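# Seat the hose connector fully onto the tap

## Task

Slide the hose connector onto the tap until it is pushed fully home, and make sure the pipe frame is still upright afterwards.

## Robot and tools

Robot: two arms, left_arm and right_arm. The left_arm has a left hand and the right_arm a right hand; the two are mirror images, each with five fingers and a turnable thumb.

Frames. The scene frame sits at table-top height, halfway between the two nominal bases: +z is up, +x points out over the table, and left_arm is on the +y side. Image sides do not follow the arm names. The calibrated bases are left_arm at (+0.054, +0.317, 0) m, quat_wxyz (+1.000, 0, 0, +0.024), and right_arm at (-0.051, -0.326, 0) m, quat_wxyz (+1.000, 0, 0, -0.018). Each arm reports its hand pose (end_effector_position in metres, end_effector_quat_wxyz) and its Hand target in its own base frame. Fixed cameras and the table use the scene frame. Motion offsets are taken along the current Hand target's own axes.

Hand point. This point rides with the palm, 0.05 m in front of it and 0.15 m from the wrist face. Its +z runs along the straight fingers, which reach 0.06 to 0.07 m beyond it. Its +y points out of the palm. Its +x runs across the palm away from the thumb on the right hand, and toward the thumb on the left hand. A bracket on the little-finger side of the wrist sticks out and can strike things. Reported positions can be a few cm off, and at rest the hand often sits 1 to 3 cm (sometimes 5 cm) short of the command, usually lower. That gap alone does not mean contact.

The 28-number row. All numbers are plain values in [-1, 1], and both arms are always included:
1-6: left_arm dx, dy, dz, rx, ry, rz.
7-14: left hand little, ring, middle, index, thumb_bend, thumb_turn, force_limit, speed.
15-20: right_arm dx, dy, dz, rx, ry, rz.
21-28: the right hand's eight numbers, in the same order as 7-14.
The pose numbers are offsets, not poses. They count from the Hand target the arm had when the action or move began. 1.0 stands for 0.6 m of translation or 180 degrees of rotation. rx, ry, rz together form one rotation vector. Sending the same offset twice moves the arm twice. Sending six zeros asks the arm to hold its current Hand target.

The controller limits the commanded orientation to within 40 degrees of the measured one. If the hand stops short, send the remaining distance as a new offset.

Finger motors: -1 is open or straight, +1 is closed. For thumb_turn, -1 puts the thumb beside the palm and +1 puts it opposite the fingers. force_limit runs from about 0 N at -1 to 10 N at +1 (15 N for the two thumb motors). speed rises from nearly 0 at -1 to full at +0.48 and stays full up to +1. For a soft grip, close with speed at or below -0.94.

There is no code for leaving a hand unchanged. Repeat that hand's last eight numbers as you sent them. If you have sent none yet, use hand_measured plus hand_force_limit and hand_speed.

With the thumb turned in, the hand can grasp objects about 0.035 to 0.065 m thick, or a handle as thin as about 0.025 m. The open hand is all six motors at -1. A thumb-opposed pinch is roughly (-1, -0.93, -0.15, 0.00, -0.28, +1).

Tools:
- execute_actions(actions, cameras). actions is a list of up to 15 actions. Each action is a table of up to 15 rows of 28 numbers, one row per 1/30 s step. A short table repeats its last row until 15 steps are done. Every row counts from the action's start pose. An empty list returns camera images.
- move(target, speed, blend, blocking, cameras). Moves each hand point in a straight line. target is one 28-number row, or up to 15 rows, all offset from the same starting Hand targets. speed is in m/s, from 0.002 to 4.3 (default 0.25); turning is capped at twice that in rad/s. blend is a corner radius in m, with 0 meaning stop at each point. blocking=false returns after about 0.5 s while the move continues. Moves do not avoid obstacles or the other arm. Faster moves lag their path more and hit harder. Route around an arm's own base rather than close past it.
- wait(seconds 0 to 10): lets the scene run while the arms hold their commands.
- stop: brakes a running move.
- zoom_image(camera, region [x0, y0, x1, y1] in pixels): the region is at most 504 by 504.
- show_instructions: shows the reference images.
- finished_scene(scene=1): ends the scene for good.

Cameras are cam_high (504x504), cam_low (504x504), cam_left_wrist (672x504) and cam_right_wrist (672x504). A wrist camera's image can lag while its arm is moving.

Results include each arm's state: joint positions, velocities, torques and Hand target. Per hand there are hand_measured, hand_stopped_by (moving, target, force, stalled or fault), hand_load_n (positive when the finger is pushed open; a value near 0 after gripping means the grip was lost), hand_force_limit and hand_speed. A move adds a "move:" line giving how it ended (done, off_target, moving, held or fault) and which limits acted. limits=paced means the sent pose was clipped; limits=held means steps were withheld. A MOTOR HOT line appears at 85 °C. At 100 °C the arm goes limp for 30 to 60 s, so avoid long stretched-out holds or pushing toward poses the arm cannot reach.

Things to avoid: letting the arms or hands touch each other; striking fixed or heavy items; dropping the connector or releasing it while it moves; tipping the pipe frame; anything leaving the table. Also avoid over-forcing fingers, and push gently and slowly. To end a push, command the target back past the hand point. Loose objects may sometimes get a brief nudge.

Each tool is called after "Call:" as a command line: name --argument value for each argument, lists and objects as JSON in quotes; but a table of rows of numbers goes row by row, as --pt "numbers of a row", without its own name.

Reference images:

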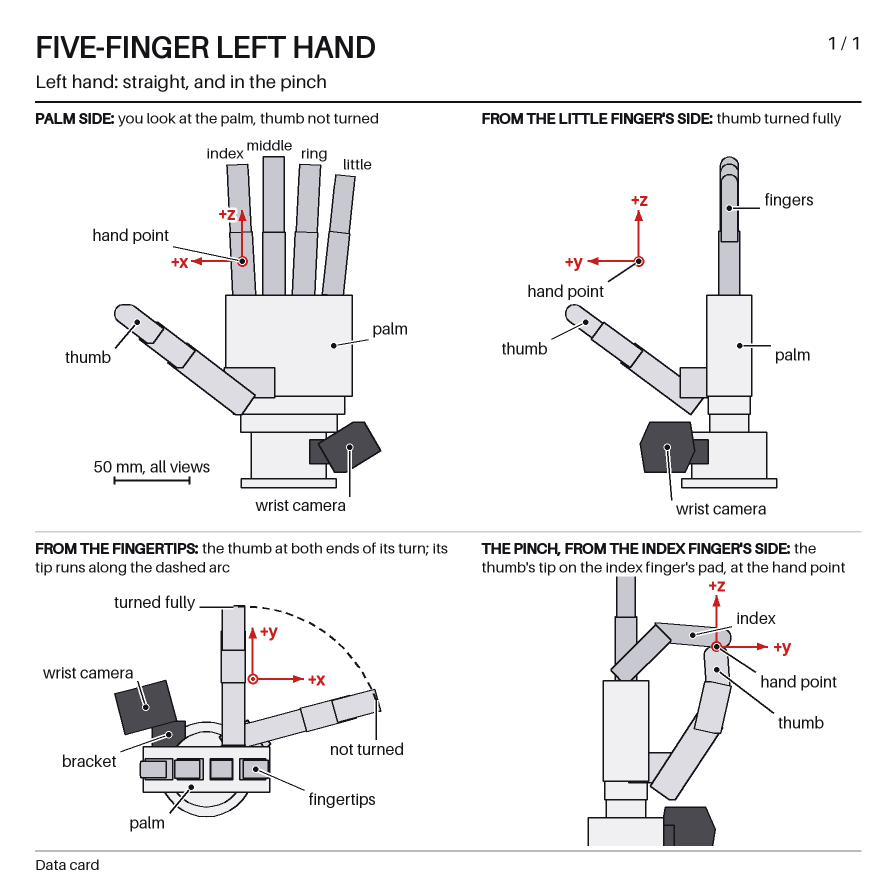

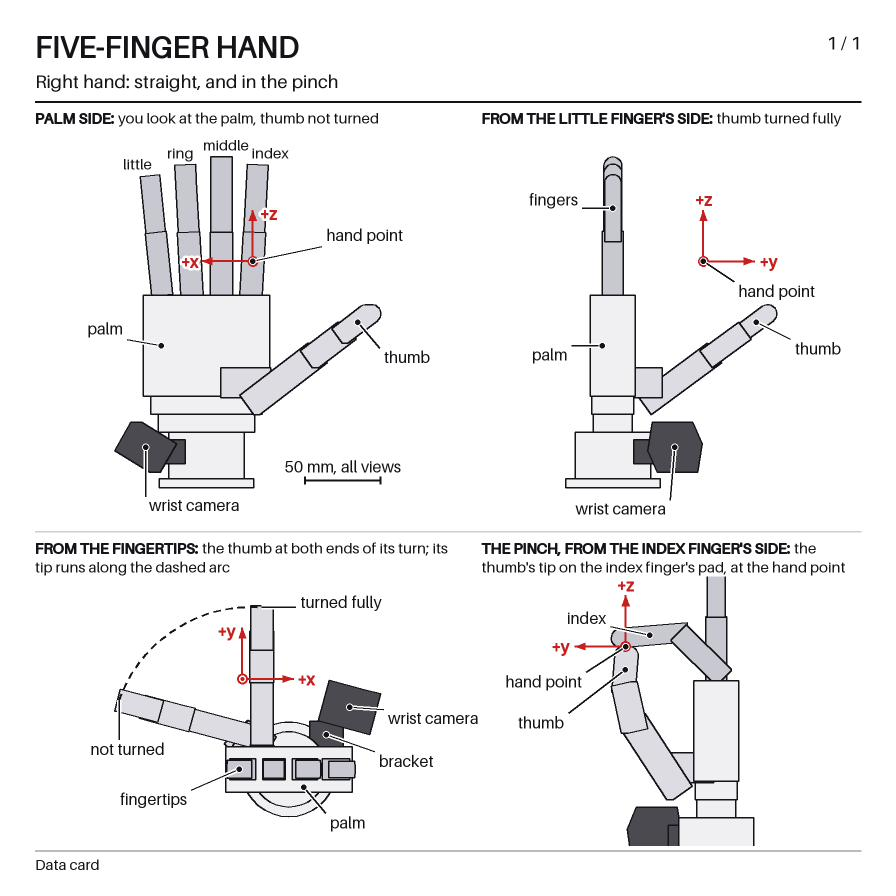

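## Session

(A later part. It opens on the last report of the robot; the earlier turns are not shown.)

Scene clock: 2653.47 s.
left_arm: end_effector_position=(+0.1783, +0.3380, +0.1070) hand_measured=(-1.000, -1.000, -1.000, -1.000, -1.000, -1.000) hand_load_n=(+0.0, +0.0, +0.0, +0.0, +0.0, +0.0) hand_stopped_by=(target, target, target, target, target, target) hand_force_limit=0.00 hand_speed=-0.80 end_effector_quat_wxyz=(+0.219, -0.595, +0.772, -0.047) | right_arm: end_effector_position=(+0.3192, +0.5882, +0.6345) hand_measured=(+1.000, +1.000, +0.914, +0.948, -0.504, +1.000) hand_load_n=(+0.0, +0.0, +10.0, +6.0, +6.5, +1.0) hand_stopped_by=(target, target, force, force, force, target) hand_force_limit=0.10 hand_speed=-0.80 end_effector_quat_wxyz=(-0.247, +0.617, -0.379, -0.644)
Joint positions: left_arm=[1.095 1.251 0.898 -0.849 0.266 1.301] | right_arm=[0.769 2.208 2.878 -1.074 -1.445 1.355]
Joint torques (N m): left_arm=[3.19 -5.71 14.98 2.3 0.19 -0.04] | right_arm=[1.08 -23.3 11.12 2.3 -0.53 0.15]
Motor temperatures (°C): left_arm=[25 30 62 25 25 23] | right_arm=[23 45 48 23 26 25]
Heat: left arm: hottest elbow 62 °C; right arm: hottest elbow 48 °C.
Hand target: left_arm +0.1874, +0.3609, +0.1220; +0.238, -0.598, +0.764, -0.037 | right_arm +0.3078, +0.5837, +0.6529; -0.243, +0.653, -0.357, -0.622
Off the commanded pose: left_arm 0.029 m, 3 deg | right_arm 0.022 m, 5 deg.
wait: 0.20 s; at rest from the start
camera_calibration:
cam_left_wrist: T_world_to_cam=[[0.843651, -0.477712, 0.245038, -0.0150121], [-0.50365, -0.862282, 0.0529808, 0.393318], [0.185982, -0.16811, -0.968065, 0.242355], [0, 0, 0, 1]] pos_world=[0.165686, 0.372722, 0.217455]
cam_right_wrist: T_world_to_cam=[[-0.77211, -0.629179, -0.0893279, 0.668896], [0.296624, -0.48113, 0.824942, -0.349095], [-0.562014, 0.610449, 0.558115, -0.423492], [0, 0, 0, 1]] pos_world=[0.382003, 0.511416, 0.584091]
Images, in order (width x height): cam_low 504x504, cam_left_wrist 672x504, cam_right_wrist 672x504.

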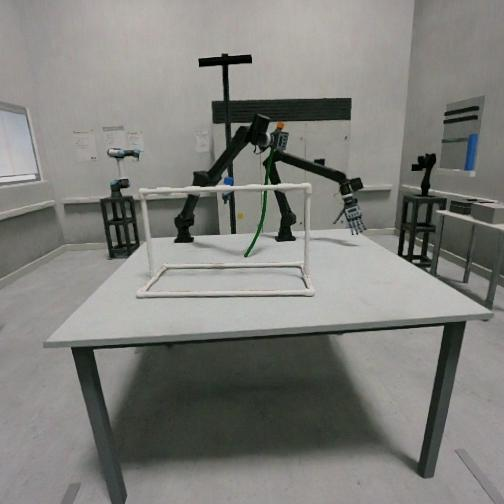

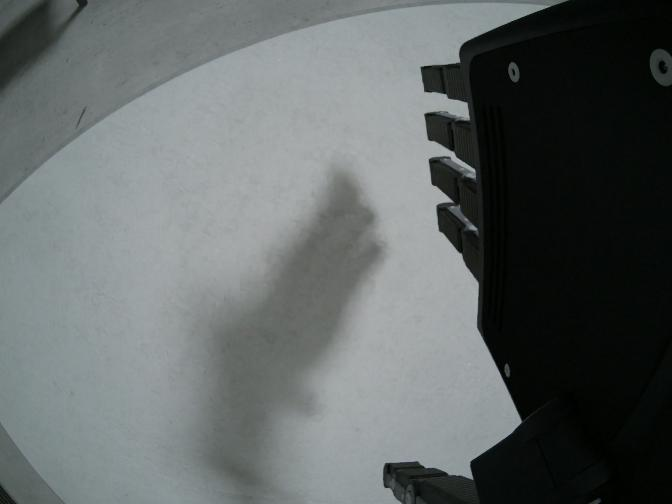

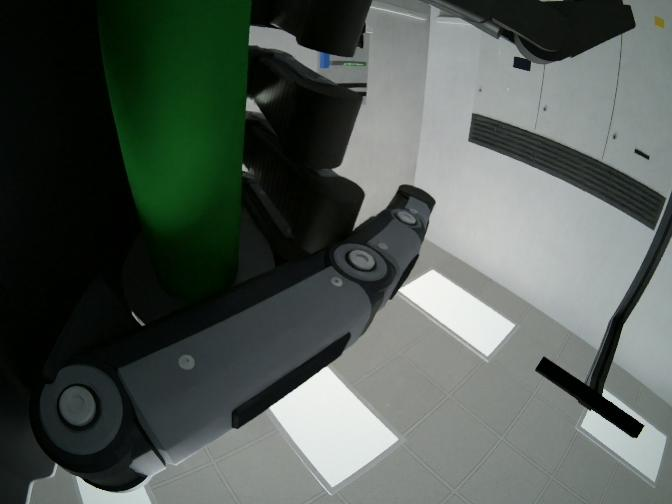

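Call:
move --target '[0,0,0,0,0,0,-1,-1,-1,-1,-1,-1,0,-0.8, 0.225,0.069,-0.385,0.428,0.337,-0.390,1,1,0.97,1.0,0.0,1,0.1,-0.8]' --speed 0.16 --cameras '["all"]'

Scene clock: 2734.17 s.
left_arm: end_effector_position=(+0.1783, +0.3380, +0.1070) hand_measured=(-1.000, -1.000, -1.000, -1.000, -1.000, -1.000) hand_load_n=(+0.0, +0.0, +0.0, +0.5, +0.0, +0.0) hand_stopped_by=(target, target, target, target, target, target) hand_force_limit=0.00 hand_speed=-0.80 end_effector_quat_wxyz=(+0.219, -0.595, +0.772, -0.047) | right_arm: end_effector_position=(+0.4273, +0.3628, +0.5223) hand_measured=(+1.000, +1.000, +0.914, +0.948, -0.504, +1.000) hand_load_n=(+1.0, +0.0, +10.0, +0.0, +6.5, +1.5) hand_stopped_by=(target, target, force, force, force, target) hand_force_limit=0.10 hand_speed=-0.80 end_effector_quat_wxyz=(+0.623, -0.656, +0.321, -0.280)
Joint positions: left_arm=[1.095 1.251 0.898 -0.849 0.266 1.301] | right_arm=[0.622 1.147 1.4 -0.321 -0.072 0.028]
Joint torques (N m): left_arm=[3.25 -5.77 14.98 2.3 0.2 -0.04] | right_arm=[0.91 -11.69 9.8 3.51 -0.05 -0.34]
Motor temperatures (°C): left_arm=[25 30 62 25 25 23] | right_arm=[23 45 48 23 26 25]
Heat: left arm: hottest elbow 62 °C; right arm: hottest elbow 48 °C.
Hand target: left_arm +0.1874, +0.3609, +0.1220; +0.238, -0.598, +0.764, -0.037 | right_arm +0.4197, +0.3598, +0.5499; +0.642, -0.641, +0.298, -0.298
Off the commanded pose: left_arm 0.029 m, 3 deg | right_arm 0.029 m, 4 deg.
move: off_target (left_arm, right_arm)
camera_calibration:
cam_left_wrist: T_world_to_cam=[[0.843651, -0.477712, 0.245038, -0.0150121], [-0.50365, -0.862282, 0.0529808, 0.393318], [0.185982, -0.16811, -0.968065, 0.242355], [0, 0, 0, 1]] pos_world=[0.165686, 0.372722, 0.217455]
cam_right_wrist: T_world_to_cam=[[0.0838852, -0.241995, -0.966644, 0.552478], [-0.968979, 0.206498, -0.135784, 0.396002], [0.232469, 0.948049, -0.217166, -0.219544], [0, 0, 0, 1]] pos_world=[0.38841, 0.260061, 0.540143]

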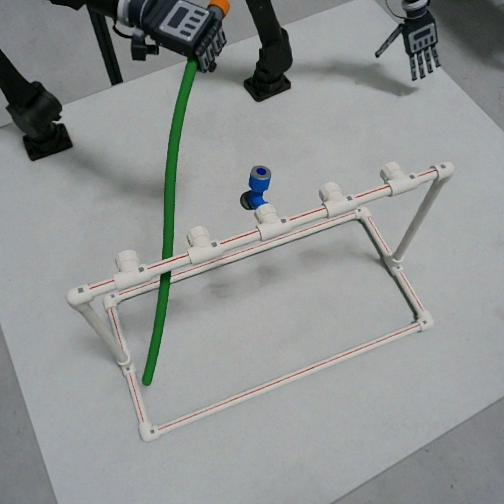

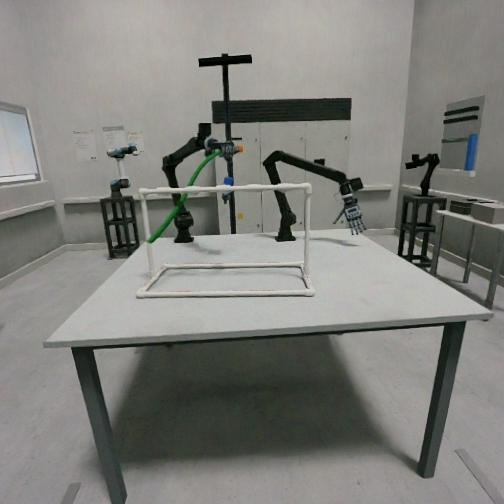

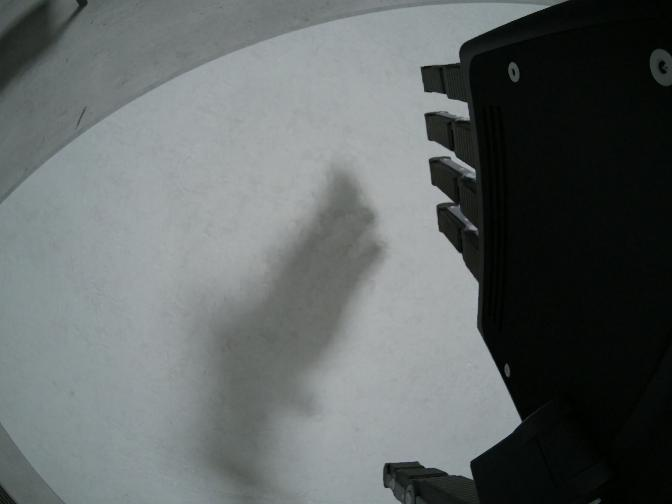

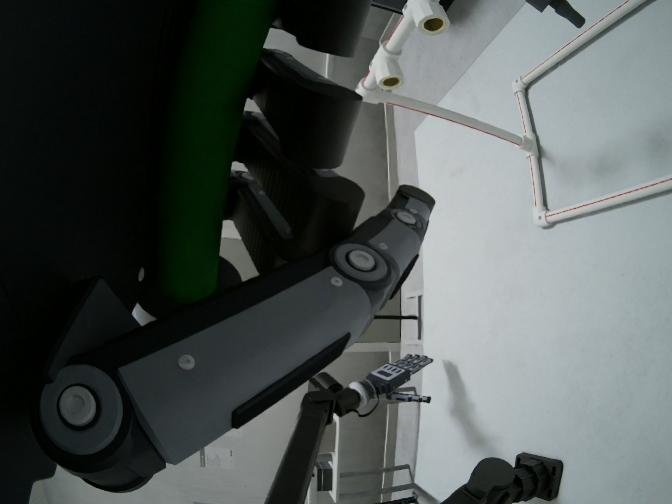

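Call:
zoom_image --camera "cam_low" --region '[130, 120, 270, 260]'

Call:
zoom_image --camera "cam_high" --region '[100, 0, 300, 200]'

Scaled by 3.600.

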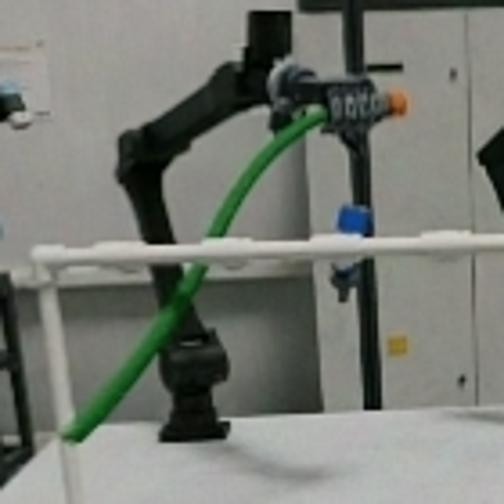

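Scaled by 2.520.

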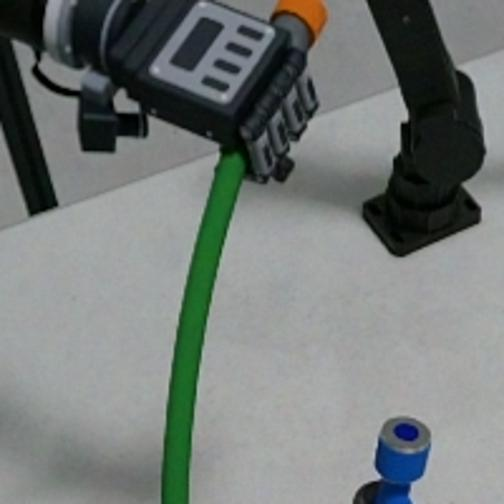

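Call:
zoom_image --camera "cam_high" --region '[60, 210, 260, 410]'

Call:
zoom_image --camera "cam_low" --region '[140, 170, 220, 250]'

Scaled by 2.520.

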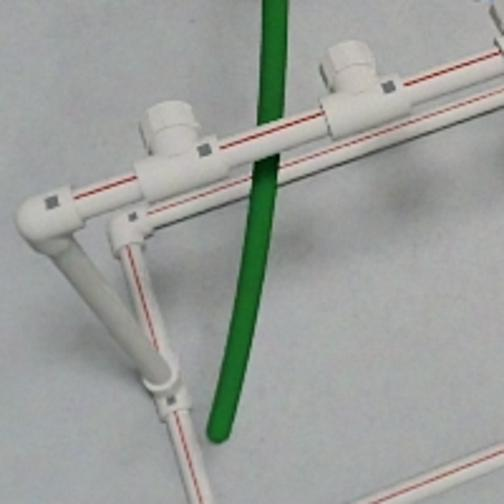

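Scaled by 6.300.

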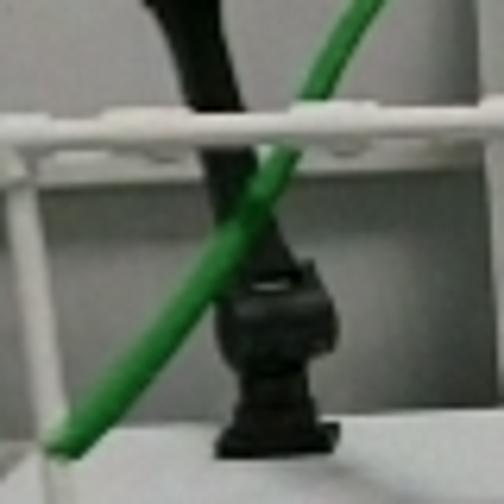

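Call:
move --target '[0,0,0,0,0,0,-1,-1,-1,-1,-1,-1,0,-0.8, -0.37,0,-0.03,0,0,0,1,1,0.97,1.0,0.0,1,0.1,-0.8]' --speed 0.12 --cameras '["cam_high","cam_low","cam_right_wrist"]'

Scene clock: 2839.70 s.
left_arm: end_effector_position=(+0.1783, +0.3380, +0.1070) hand_measured=(-1.000, -1.000, -1.000, -1.000, -1.000, -1.000) hand_load_n=(+0.0, +0.0, +0.0, +0.0, +0.0, +0.0) hand_stopped_by=(target, target, target, target, target, target) hand_force_limit=0.00 hand_speed=-0.80 end_effector_quat_wxyz=(+0.219, -0.595, +0.772, -0.047) | right_arm: end_effector_position=(+0.2633, +0.5136, +0.4949) hand_measured=(+1.000, +1.000, +0.914, +0.948, -0.504, +1.000) hand_load_n=(+1.0, +0.0, +10.0, +0.0, +6.5, +1.5) hand_stopped_by=(target, target, force, force, force, target) hand_force_limit=0.10 hand_speed=-0.80 end_effector_quat_wxyz=(-0.607, +0.672, -0.305, +0.294)
Joint positions: left_arm=[1.095 1.251 0.898 -0.849 0.266 1.301] | right_arm=[1.217 1.197 1.39 -0.296 0.521 0.027]
Joint torques (N m): left_arm=[3.19 -5.77 14.98 2.3 0.19 -0.04] | right_arm=[0.91 -10.81 14.93 3.36 0.09 -0.33]
Motor temperatures (°C): left_arm=[25 30 63 25 25 23] | right_arm=[23 41 43 24 25 26]
Heat: left arm: hottest elbow 63 °C; right arm: hottest elbow 43 °C.
Hand target: left_arm +0.1874, +0.3609, +0.1220; +0.238, -0.598, +0.764, -0.037 | right_arm +0.2628, +0.5180, +0.5497; -0.642, +0.641, -0.298, +0.298
Off the commanded pose: left_arm 0.029 m, 3 deg | right_arm 0.055 m, 5 deg.
move: off_target (left_arm, right_arm)
camera_calibration:
cam_right_wrist: T_world_to_cam=[[0.103596, -0.298389, -0.948805, 0.591265], [-0.966826, 0.193726, -0.166488, 0.223429], [0.233486, 0.934577, -0.268421, -0.2983], [0, 0, 0, 1]] pos_world=[0.224413, 0.411928, 0.518123]
Images, in order (width x height): cam_high 504x504, cam_low 504x504, cam_right_wrist 672x504.

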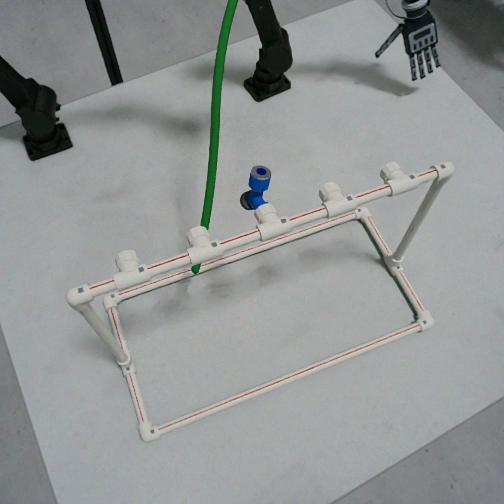

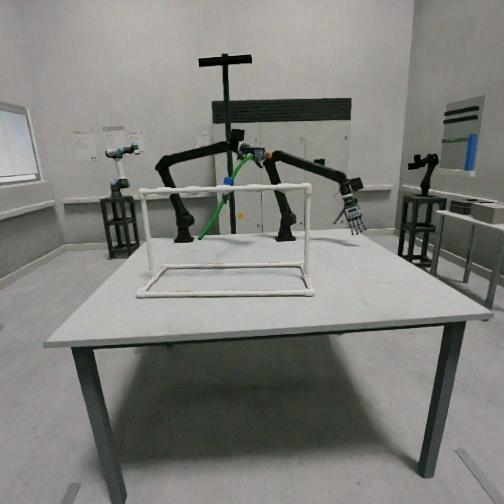

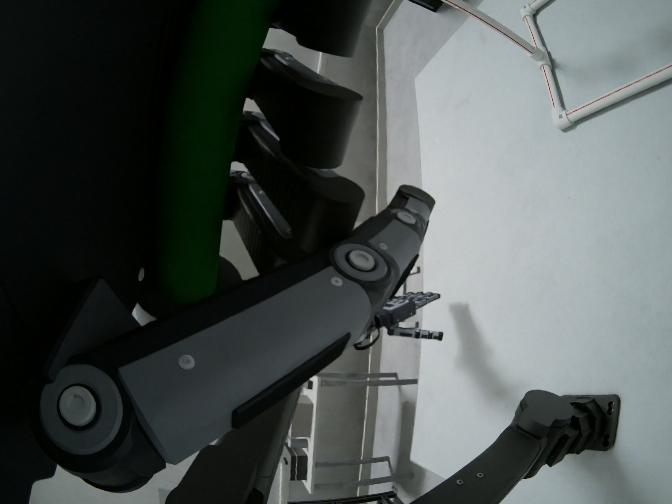

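Call:
move --target '[0,0,0,0,0,0,-1,-1,-1,-1,-1,-1,0,-0.8, 0,0,0,0,0,-0.25,1,1,0.97,1.0,0.0,1,0.1,-0.8]' --speed 0.12 --cameras '["cam_high","cam_low","cam_right_wrist"]'

Call:
zoom_image --camera "cam_low" --region '[180, 100, 320, 240]'

Scene clock: 2862.40 s.
left_arm: end_effector_position=(+0.1783, +0.3380, +0.1070) hand_measured=(-1.000, -1.000, -1.000, -1.000, -1.000, -1.000) hand_load_n=(+0.0, +0.0, +0.0, +0.0, +0.0, +0.0) hand_stopped_by=(target, target, target, target, target, target) hand_force_limit=0.00 hand_speed=-0.80 end_effector_quat_wxyz=(+0.219, -0.595, +0.772, -0.047) | right_arm: end_effector_position=(+0.2648, +0.5120, +0.4999) hand_measured=(+1.000, +1.000, +0.914, +0.948, -0.504, +1.000) hand_load_n=(+1.5, +0.0, +10.0, +0.0, +6.0, +1.5) hand_stopped_by=(target, target, force, force, force, target) hand_force_limit=0.10 hand_speed=-0.80 end_effector_quat_wxyz=(-0.451, +0.734, -0.029, +0.506)
Joint positions: left_arm=[1.095 1.251 0.898 -0.849 0.266 1.301] | right_arm=[1.32 1.269 1.464 -0.294 0.629 -0.745]
Joint torques (N m): left_arm=[3.25 -5.71 14.98 2.3 0.19 -0.04] | right_arm=[1.26 -11.75 14.83 3.26 0.07 -0.5]
Motor temperatures (°C): left_arm=[25 30 63 25 25 23] | right_arm=[23 41 47 24 25 26]
Heat: left arm: hottest elbow 63 °C; right arm: hottest elbow 47 °C.
Hand target: left_arm +0.1874, +0.3609, +0.1220; +0.238, -0.598, +0.764, -0.037 | right_arm +0.2627, +0.5180, +0.5500; -0.479, +0.706, -0.030, +0.521
Off the commanded pose: left_arm 0.029 m, 3 deg | right_arm 0.050 m, 5 deg.
move: off_target (left_arm, right_arm)
camera_calibration:
cam_right_wrist: T_world_to_cam=[[0.511342, -0.720177, -0.468907, 0.463449], [-0.754479, -0.114972, -0.646176, 0.567704], [0.41145, 0.684198, -0.602148, -0.0478894], [0, 0, 0, 1]] pos_world=[0.211043, 0.431801, 0.555315]
Images, in order (width x height): cam_high 504x504, cam_low 504x504, cam_right_wrist 672x504.

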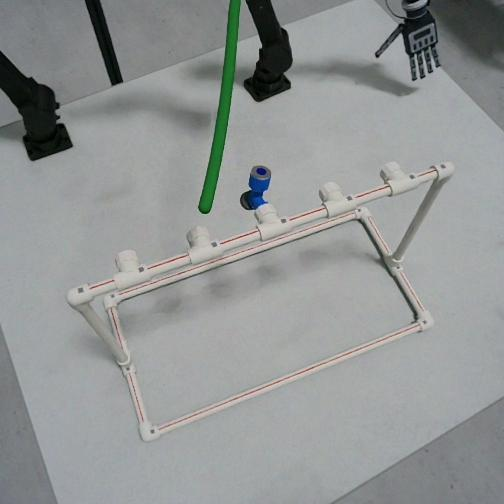

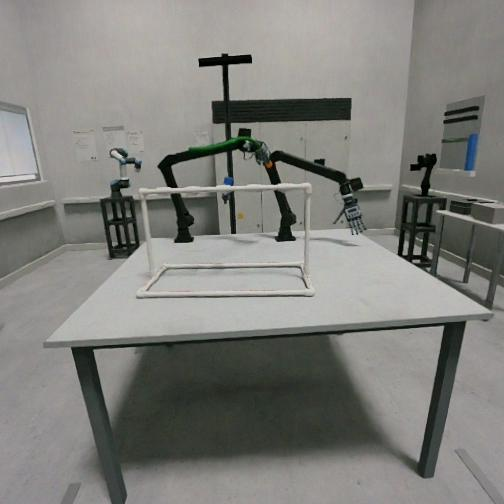

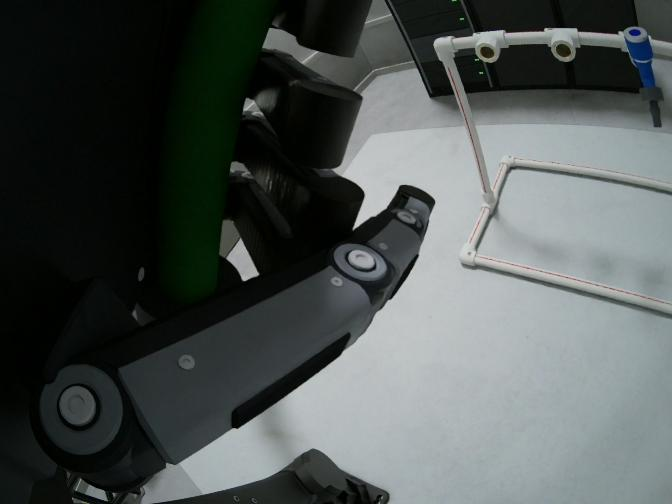

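Scaled by 3.600.

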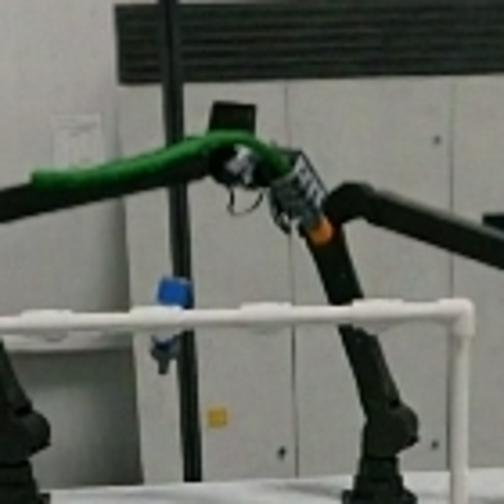

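Call:
move --target '[0,0,0,0,0,0,-1,-1,-1,-1,-1,-1,0,-0.8, 0,0,0,0,0,-0.25,1,1,0.97,1.0,0.0,1,0.1,-0.8]' --speed 0.12 --cameras '["cam_high","cam_low","cam_right_wrist"]'

Call:
zoom_image --camera "cam_low" --region '[180, 80, 320, 220]'

Scene clock: 2874.27 s.
left_arm: end_effector_position=(+0.1783, +0.3380, +0.1070) hand_measured=(-1.000, -1.000, -1.000, -1.000, -1.000, -1.000) hand_load_n=(+0.0, +0.0, +0.0, +0.0, +0.0, +0.0) hand_stopped_by=(target, target, target, target, target, target) hand_force_limit=0.00 hand_speed=-0.80 end_effector_quat_wxyz=(+0.219, -0.595, +0.772, -0.047) | right_arm: end_effector_position=(+0.2676, +0.5146, +0.5244) hand_measured=(+1.000, +1.000, +0.914, +0.948, -0.504, +1.000) hand_load_n=(+1.0, +0.0, +10.0, +0.0, +6.5, +1.5) hand_stopped_by=(target, target, force, force, force, target) hand_force_limit=0.10 hand_speed=-0.80 end_effector_quat_wxyz=(-0.225, +0.679, +0.253, +0.651)
Joint positions: left_arm=[1.095 1.251 0.898 -0.849 0.266 1.301] | right_arm=[1.391 1.322 1.464 -0.208 0.701 -1.552]
Joint torques (N m): left_arm=[3.19 -5.77 14.98 2.3 0.19 -0.04] | right_arm=[1.26 -12.75 11.38 3.43 -0.02 -0.3]
Motor temperatures (°C): left_arm=[25 30 63 25 25 23] | right_arm=[23 41 50 24 25 26]
Heat: left arm: hottest elbow 63 °C; right arm: hottest elbow 50 °C.
Hand target: left_arm +0.1874, +0.3609, +0.1220; +0.238, -0.598, +0.764, -0.037 | right_arm +0.2628, +0.5180, +0.5499; -0.243, +0.664, +0.242, +0.665
Off the commanded pose: left_arm 0.029 m, 3 deg | right_arm 0.026 m, 3 deg.
move: off_target (left_arm, right_arm)
camera_calibration:
cam_right_wrist: T_world_to_cam=[[0.59938, -0.744127, 0.29499, 0.0635318], [-0.353845, -0.57687, -0.736217, 0.763547], [0.718009, 0.336893, -0.60907, 0.0641091], [0, 0, 0, 1]] pos_world=[0.186067, 0.466145, 0.582442]
Images, in order (width x height): cam_high 504x504, cam_low 504x504, cam_right_wrist 672x504.

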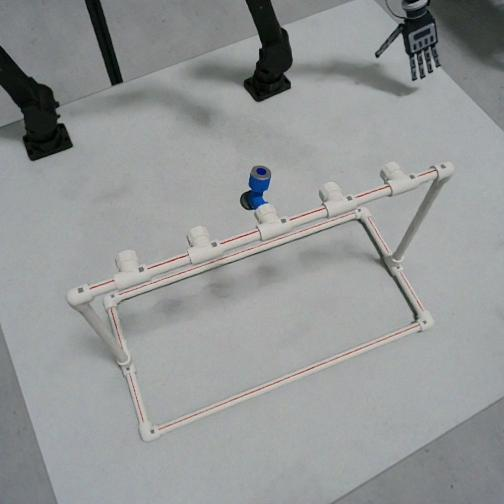

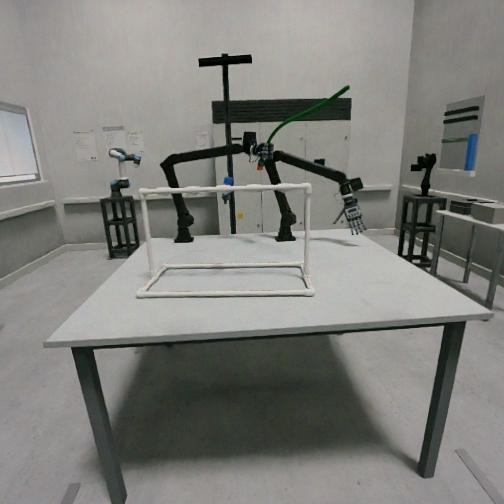

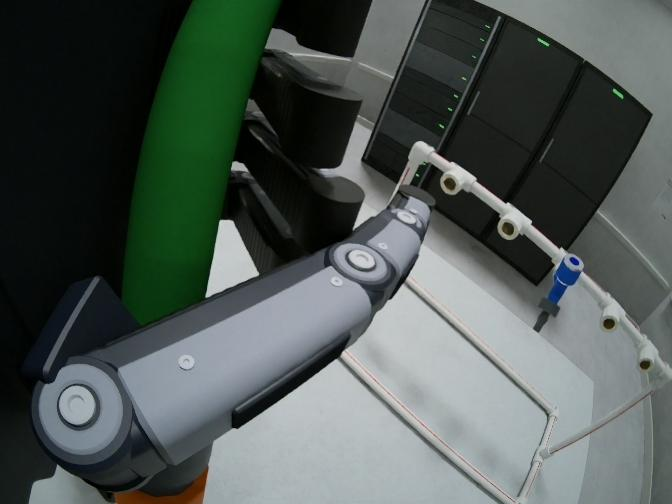

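Scaled by 3.600.

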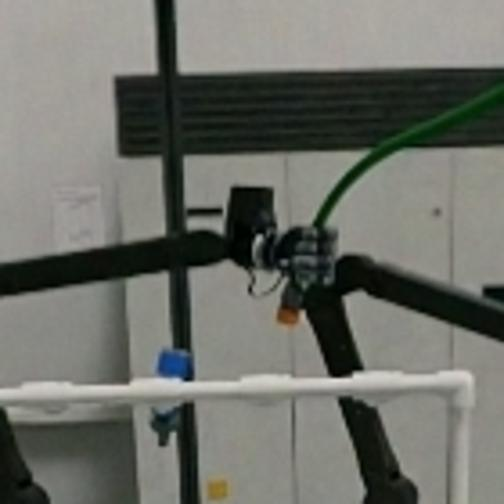

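Call:
zoom_image --camera "cam_low" --region '[235, 120, 305, 190]'

Call:
zoom_image --camera "cam_right_wrist" --region '[0, 200, 400, 504]'

Scaled by 7.200.

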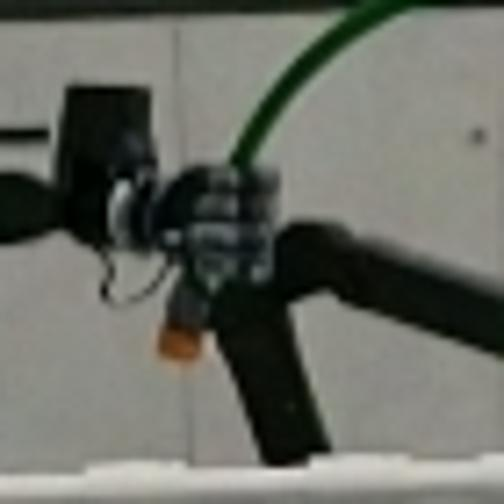

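Scaled by 1.260 from the camera's 672x504 image, which has a finer 960x720 frame.

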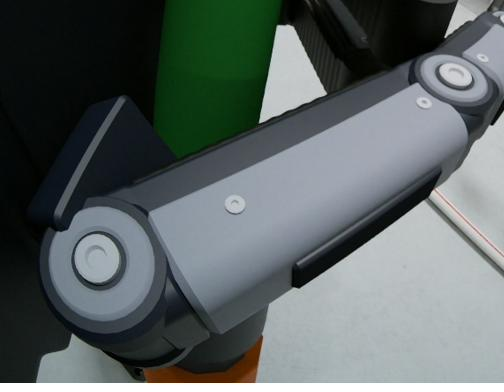

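Call:
zoom_image --camera "cam_right_wrist" --region '[500, 220, 640, 340]'

Call:
zoom_image --camera "cam_high" --region '[230, 150, 290, 210]'

Call:
zoom_image --camera "cam_low" --region '[205, 165, 255, 215]'

Scaled by 3.600 from the camera's 672x504 image, which has a finer 960x720 frame.

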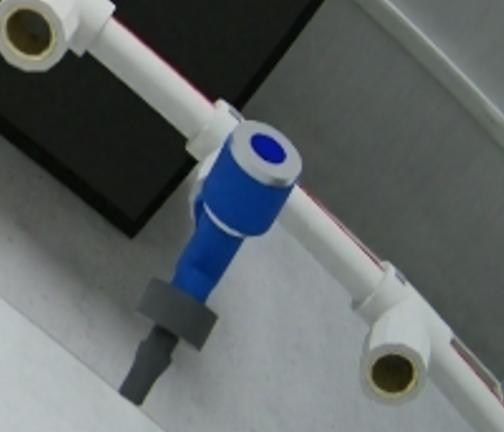

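Scaled by 8.400.

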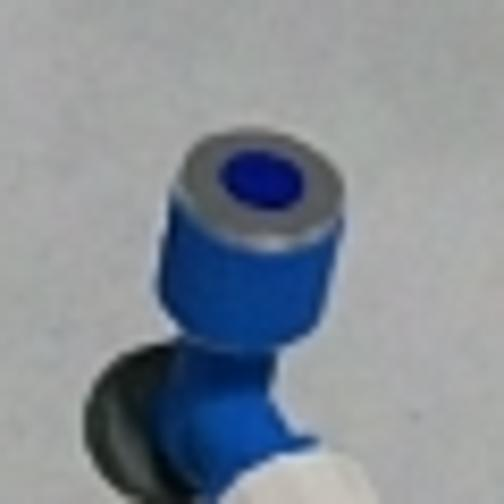

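Scaled by 10.080.

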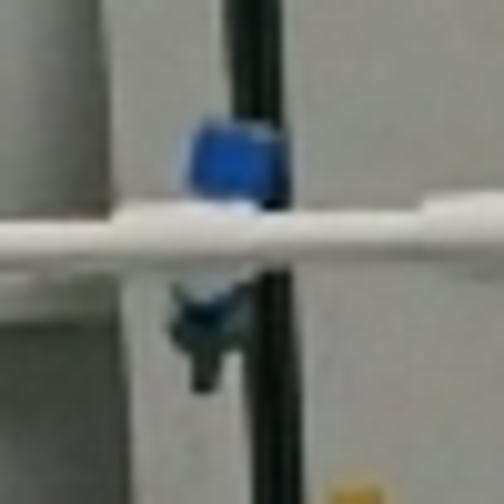

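Call:
move --target '[0,0,0,0,0,0,-1,-1,-1,-1,-1,-1,0,-0.8, -0.417,0.453,0.0045,0.178,0,0,1,1,0.97,1.0,0.0,1,0.1,-0.8]' --speed 0.12 --cameras '["cam_high","cam_low","cam_right_wrist"]'

Call:
zoom_image --camera "cam_low" --region '[170, 130, 270, 230]'

Call:
zoom_image --camera "cam_high" --region '[100, 50, 300, 250]'

Scene clock: 3100.77 s.
left_arm: end_effector_position=(+0.1783, +0.3380, +0.1070) hand_measured=(-1.000, -1.000, -1.000, -1.000, -1.000, -1.000) hand_load_n=(+0.0, +0.0, +0.0, +0.0, +0.0, +0.0) hand_stopped_by=(target, target, target, target, target, target) hand_force_limit=0.00 hand_speed=-0.80 end_effector_quat_wxyz=(+0.219, -0.595, +0.772, -0.047) | right_arm: end_effector_position=(+0.4344, +0.3145, +0.2832) hand_measured=(+1.000, +1.000, +0.914, +0.948, -0.504, +1.000) hand_load_n=(+1.0, +0.0, +10.0, +0.0, +6.0, +1.5) hand_stopped_by=(target, target, force, force, force, target) hand_force_limit=0.10 hand_speed=-0.80 end_effector_quat_wxyz=(-0.424, +0.588, +0.412, +0.552)
Joint positions: left_arm=[1.095 1.251 0.898 -0.849 0.266 1.301] | right_arm=[0.434 1.185 0.692 0.448 -0.832 -1.56]
Joint torques (N m): left_arm=[3.19 -5.77 14.99 2.29 0.19 -0.04] | right_arm=[-0.21 -9.11 8.73 3.32 -0.27 -0.22]
Motor temperatures (°C): left_arm=[25 30 63 25 25 23] | right_arm=[23 40 50 24 25 26]
Heat: left arm: hottest elbow 63 °C; right arm: hottest elbow 50 °C.
Hand target: left_arm +0.1874, +0.3609, +0.1220; +0.238, -0.598, +0.764, -0.037 | right_arm +0.4402, +0.3124, +0.2995; -0.417, +0.571, +0.416, +0.572
Off the commanded pose: left_arm 0.029 m, 3 deg | right_arm 0.017 m, 3 deg.
move: off_target (left_arm, right_arm)
camera_calibration:
cam_right_wrist: T_world_to_cam=[[0.922865, -0.309551, 0.229127, -0.372753], [-0.0279465, -0.6472, -0.761807, 0.417465], [0.384109, 0.696642, -0.605929, -0.104065], [0, 0, 0, 1]] pos_world=[0.39564, 0.227293, 0.34038]
Images, in order (width x height): cam_high 504x504, cam_low 504x504, cam_right_wrist 672x504.

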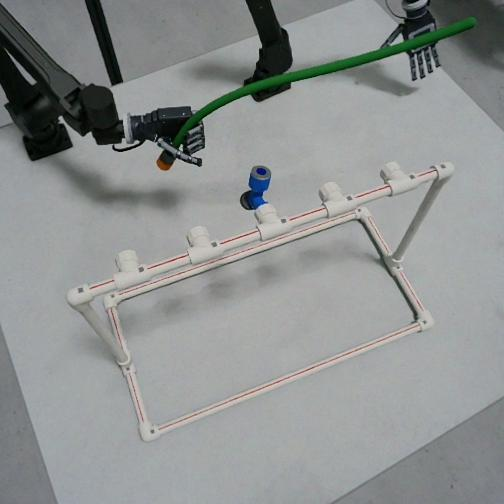

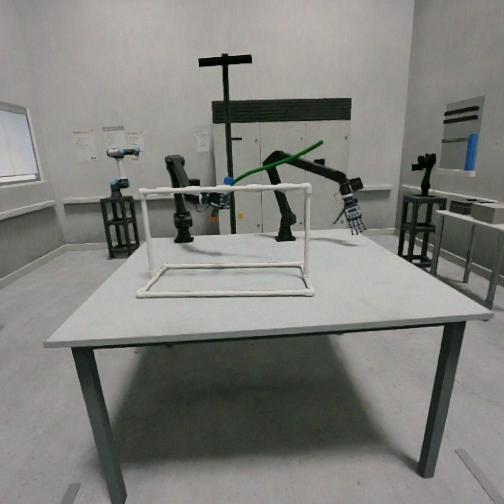

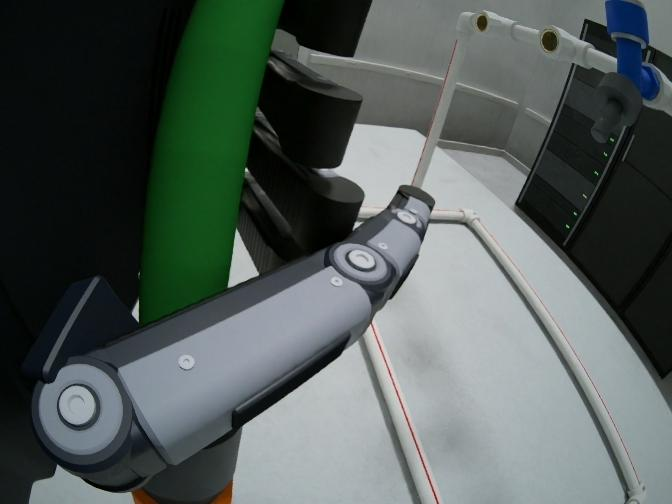

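Scaled by 5.040.

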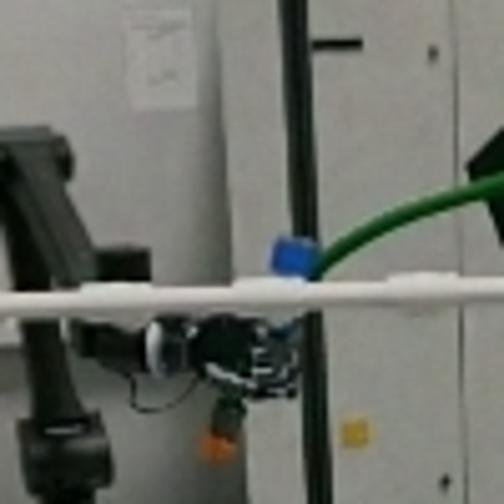

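Scaled by 2.520.

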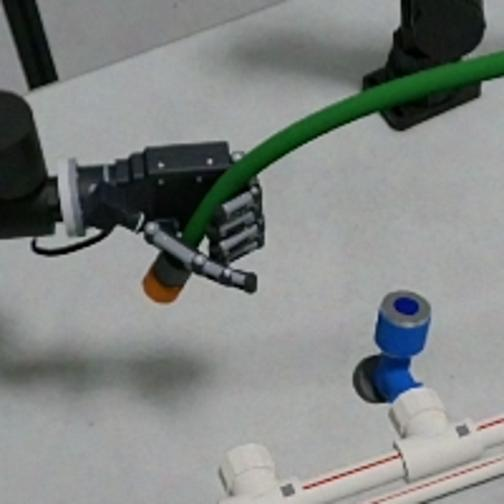

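Call:
move --target '[0,0,0,0,0,0,-1,-1,-1,-1,-1,-1,0,-0.8, 0.70,-0.057,-0.04,-0.317,0,0,1,1,0.97,1.0,0.0,1,0.1,-0.8]' --speed 0.15 --cameras '["cam_high","cam_low","cam_right_wrist"]'

Scene clock: 3196.13 s.
left_arm: end_effector_position=(+0.1783, +0.3380, +0.1070) hand_measured=(-1.000, -1.000, -1.000, -1.000, -1.000, -1.000) hand_load_n=(+0.0, +0.0, +0.0, +0.0, +0.0, +0.0) hand_stopped_by=(target, target, target, target, target, target) hand_force_limit=0.00 hand_speed=-0.80 end_effector_quat_wxyz=(+0.219, -0.595, +0.772, -0.047) | right_arm: end_effector_position=(+0.4096, +0.3057, +0.6835) hand_measured=(+1.000, +1.000, +0.914, +0.948, -0.504, +1.000) hand_load_n=(+1.0, +0.0, +10.0, +0.5, +6.0, +1.5) hand_stopped_by=(target, target, force, force, force, target) hand_force_limit=0.10 hand_speed=-0.80 end_effector_quat_wxyz=(-0.076, +0.716, +0.105, +0.685)
Joint positions: left_arm=[1.095 1.251 0.898 -0.849 0.266 1.301] | right_arm=[0.991 1.303 1.894 -0.657 0.734 -1.563]
Joint torques (N m): left_arm=[3.19 -5.71 14.99 2.3 0.19 -0.04] | right_arm=[1.26 -10.87 13.46 1.99 0.09 -0.2]
Motor temperatures (°C): left_arm=[25 30 63 25 25 23] | right_arm=[23 39 45 24 25 25]
Heat: left arm: hottest elbow 63 °C; right arm: hottest elbow 45 °C.
Hand target: left_arm +0.1874, +0.3609, +0.1220; +0.238, -0.598, +0.764, -0.037 | right_arm +0.4001, +0.2992, +0.7195; -0.094, +0.701, +0.092, +0.701
Off the commanded pose: left_arm 0.029 m, 3 deg | right_arm 0.038 m, 4 deg.
move: off_target (left_arm, right_arm)
camera_calibration:
cam_right_wrist: T_world_to_cam=[[0.230682, -0.923313, 0.307049, -0.0263855], [-0.559702, -0.384041, -0.734334, 0.834531], [0.79594, -0.00245802, -0.605371, 0.198764], [0, 0, 0, 1]] pos_world=[0.314971, 0.296621, 0.741253]
Images, in order (width x height): cam_high 504x504, cam_low 504x504, cam_right_wrist 672x504.

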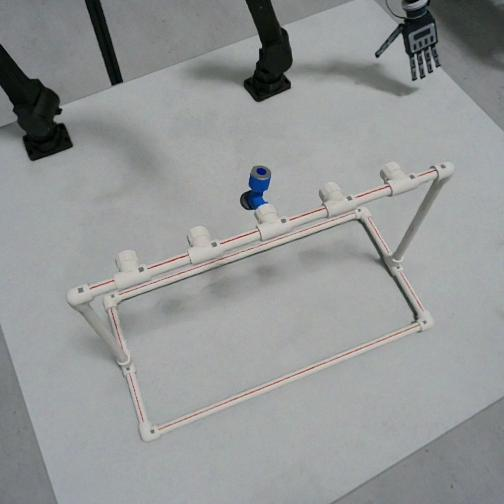

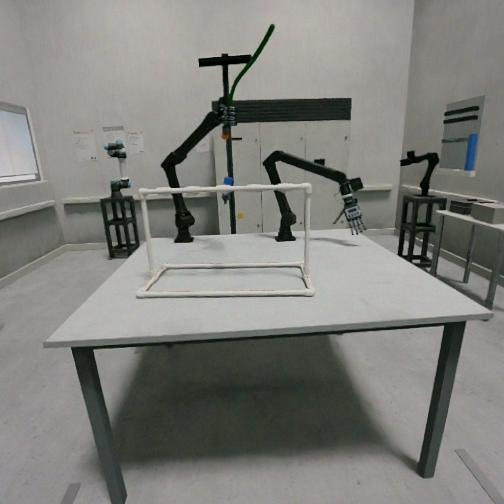

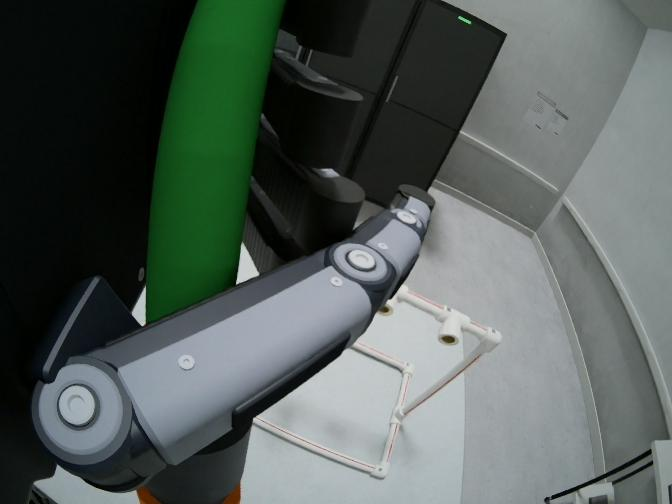

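Call:
move --pt "0 0 0 0 0 0 -1 -1 -1 -1 -1 -1 0 -0.8 0 0 0 0 0 0.5 1 1 0.97 1.0 0.0 1 0.1 -0.8" --pt "0 0 0 0 0 0 -1 -1 -1 -1 -1 -1 0 -0.8 0 0 0 0 0 1.0 1 1 0.97 1.0 0.0 1 0.1 -0.8" --speed 0.2 --blend '[0.03,0]' --cameras '["cam_high","cam_low","cam_right_wrist"]'

Scene clock: 3217.40 s.
left_arm: end_effector_position=(+0.1783, +0.3380, +0.1070) hand_measured=(-1.000, -1.000, -1.000, -1.000, -1.000, -1.000) hand_load_n=(+0.0, +0.0, +0.0, +0.0, +0.0, +0.0) hand_stopped_by=(target, target, target, target, target, target) hand_force_limit=0.00 hand_speed=-0.80 end_effector_quat_wxyz=(+0.219, -0.595, +0.772, -0.047) | right_arm: end_effector_position=(+0.4145, +0.3048, +0.6926) hand_measured=(+1.000, +1.000, +0.914, +0.948, -0.504, +1.000) hand_load_n=(-0.5, -0.5, +10.0, +0.5, +6.5, +0.5) hand_stopped_by=(target, target, force, force, force, target) hand_force_limit=0.10 hand_speed=-0.80 end_effector_quat_wxyz=(+0.683, -0.109, +0.719, +0.072)
Joint positions: left_arm=[1.095 1.251 0.898 -0.849 0.266 1.301] | right_arm=[0.684 1.077 1.581 -0.568 0.428 1.551]
Joint torques (N m): left_arm=[3.25 -5.77 14.98 2.29 0.19 -0.04] | right_arm=[1.2 -9.64 8.9 3.45 0.02 0.25]
Motor temperatures (°C): left_arm=[25 30 63 25 25 23] | right_arm=[23 39 46 24 24 25]
Heat: left arm: hottest elbow 63 °C; right arm: hottest elbow 46 °C.
Hand target: left_arm +0.1874, +0.3609, +0.1220; +0.238, -0.598, +0.764, -0.037 | right_arm +0.4001, +0.2993, +0.7193; +0.701, -0.092, +0.701, +0.094
Off the commanded pose: left_arm 0.029 m, 3 deg | right_arm 0.031 m, 4 deg.
move: off_target (left_arm, right_arm)
camera_calibration:
cam_right_wrist: T_world_to_cam=[[-0.281879, 0.906694, -0.313769, 0.0534154], [-0.598849, 0.0892444, 0.795874, -0.344214], [0.749616, 0.41224, 0.517816, -0.684717], [0, 0, 0, 1]] pos_world=[0.322199, 0.264556, 0.645268]
Images, in order (width x height): cam_high 504x504, cam_low 504x504, cam_right_wrist 672x504.

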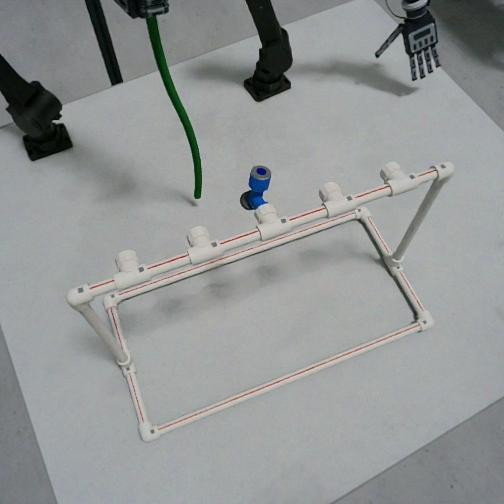

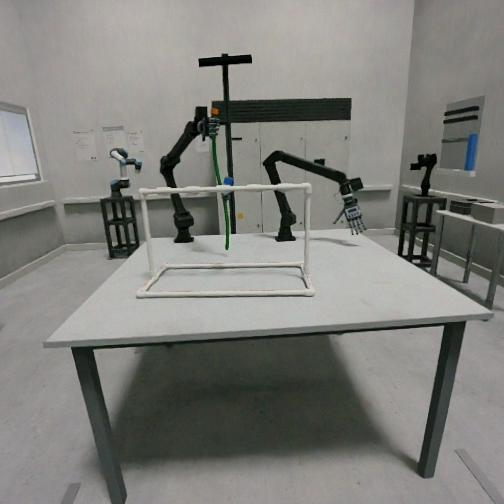

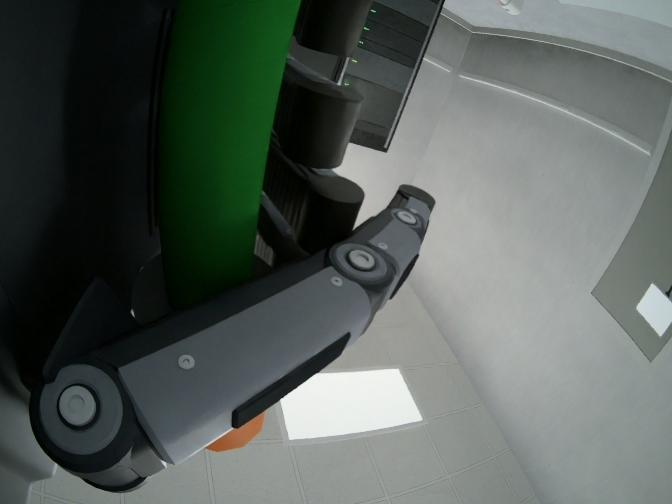

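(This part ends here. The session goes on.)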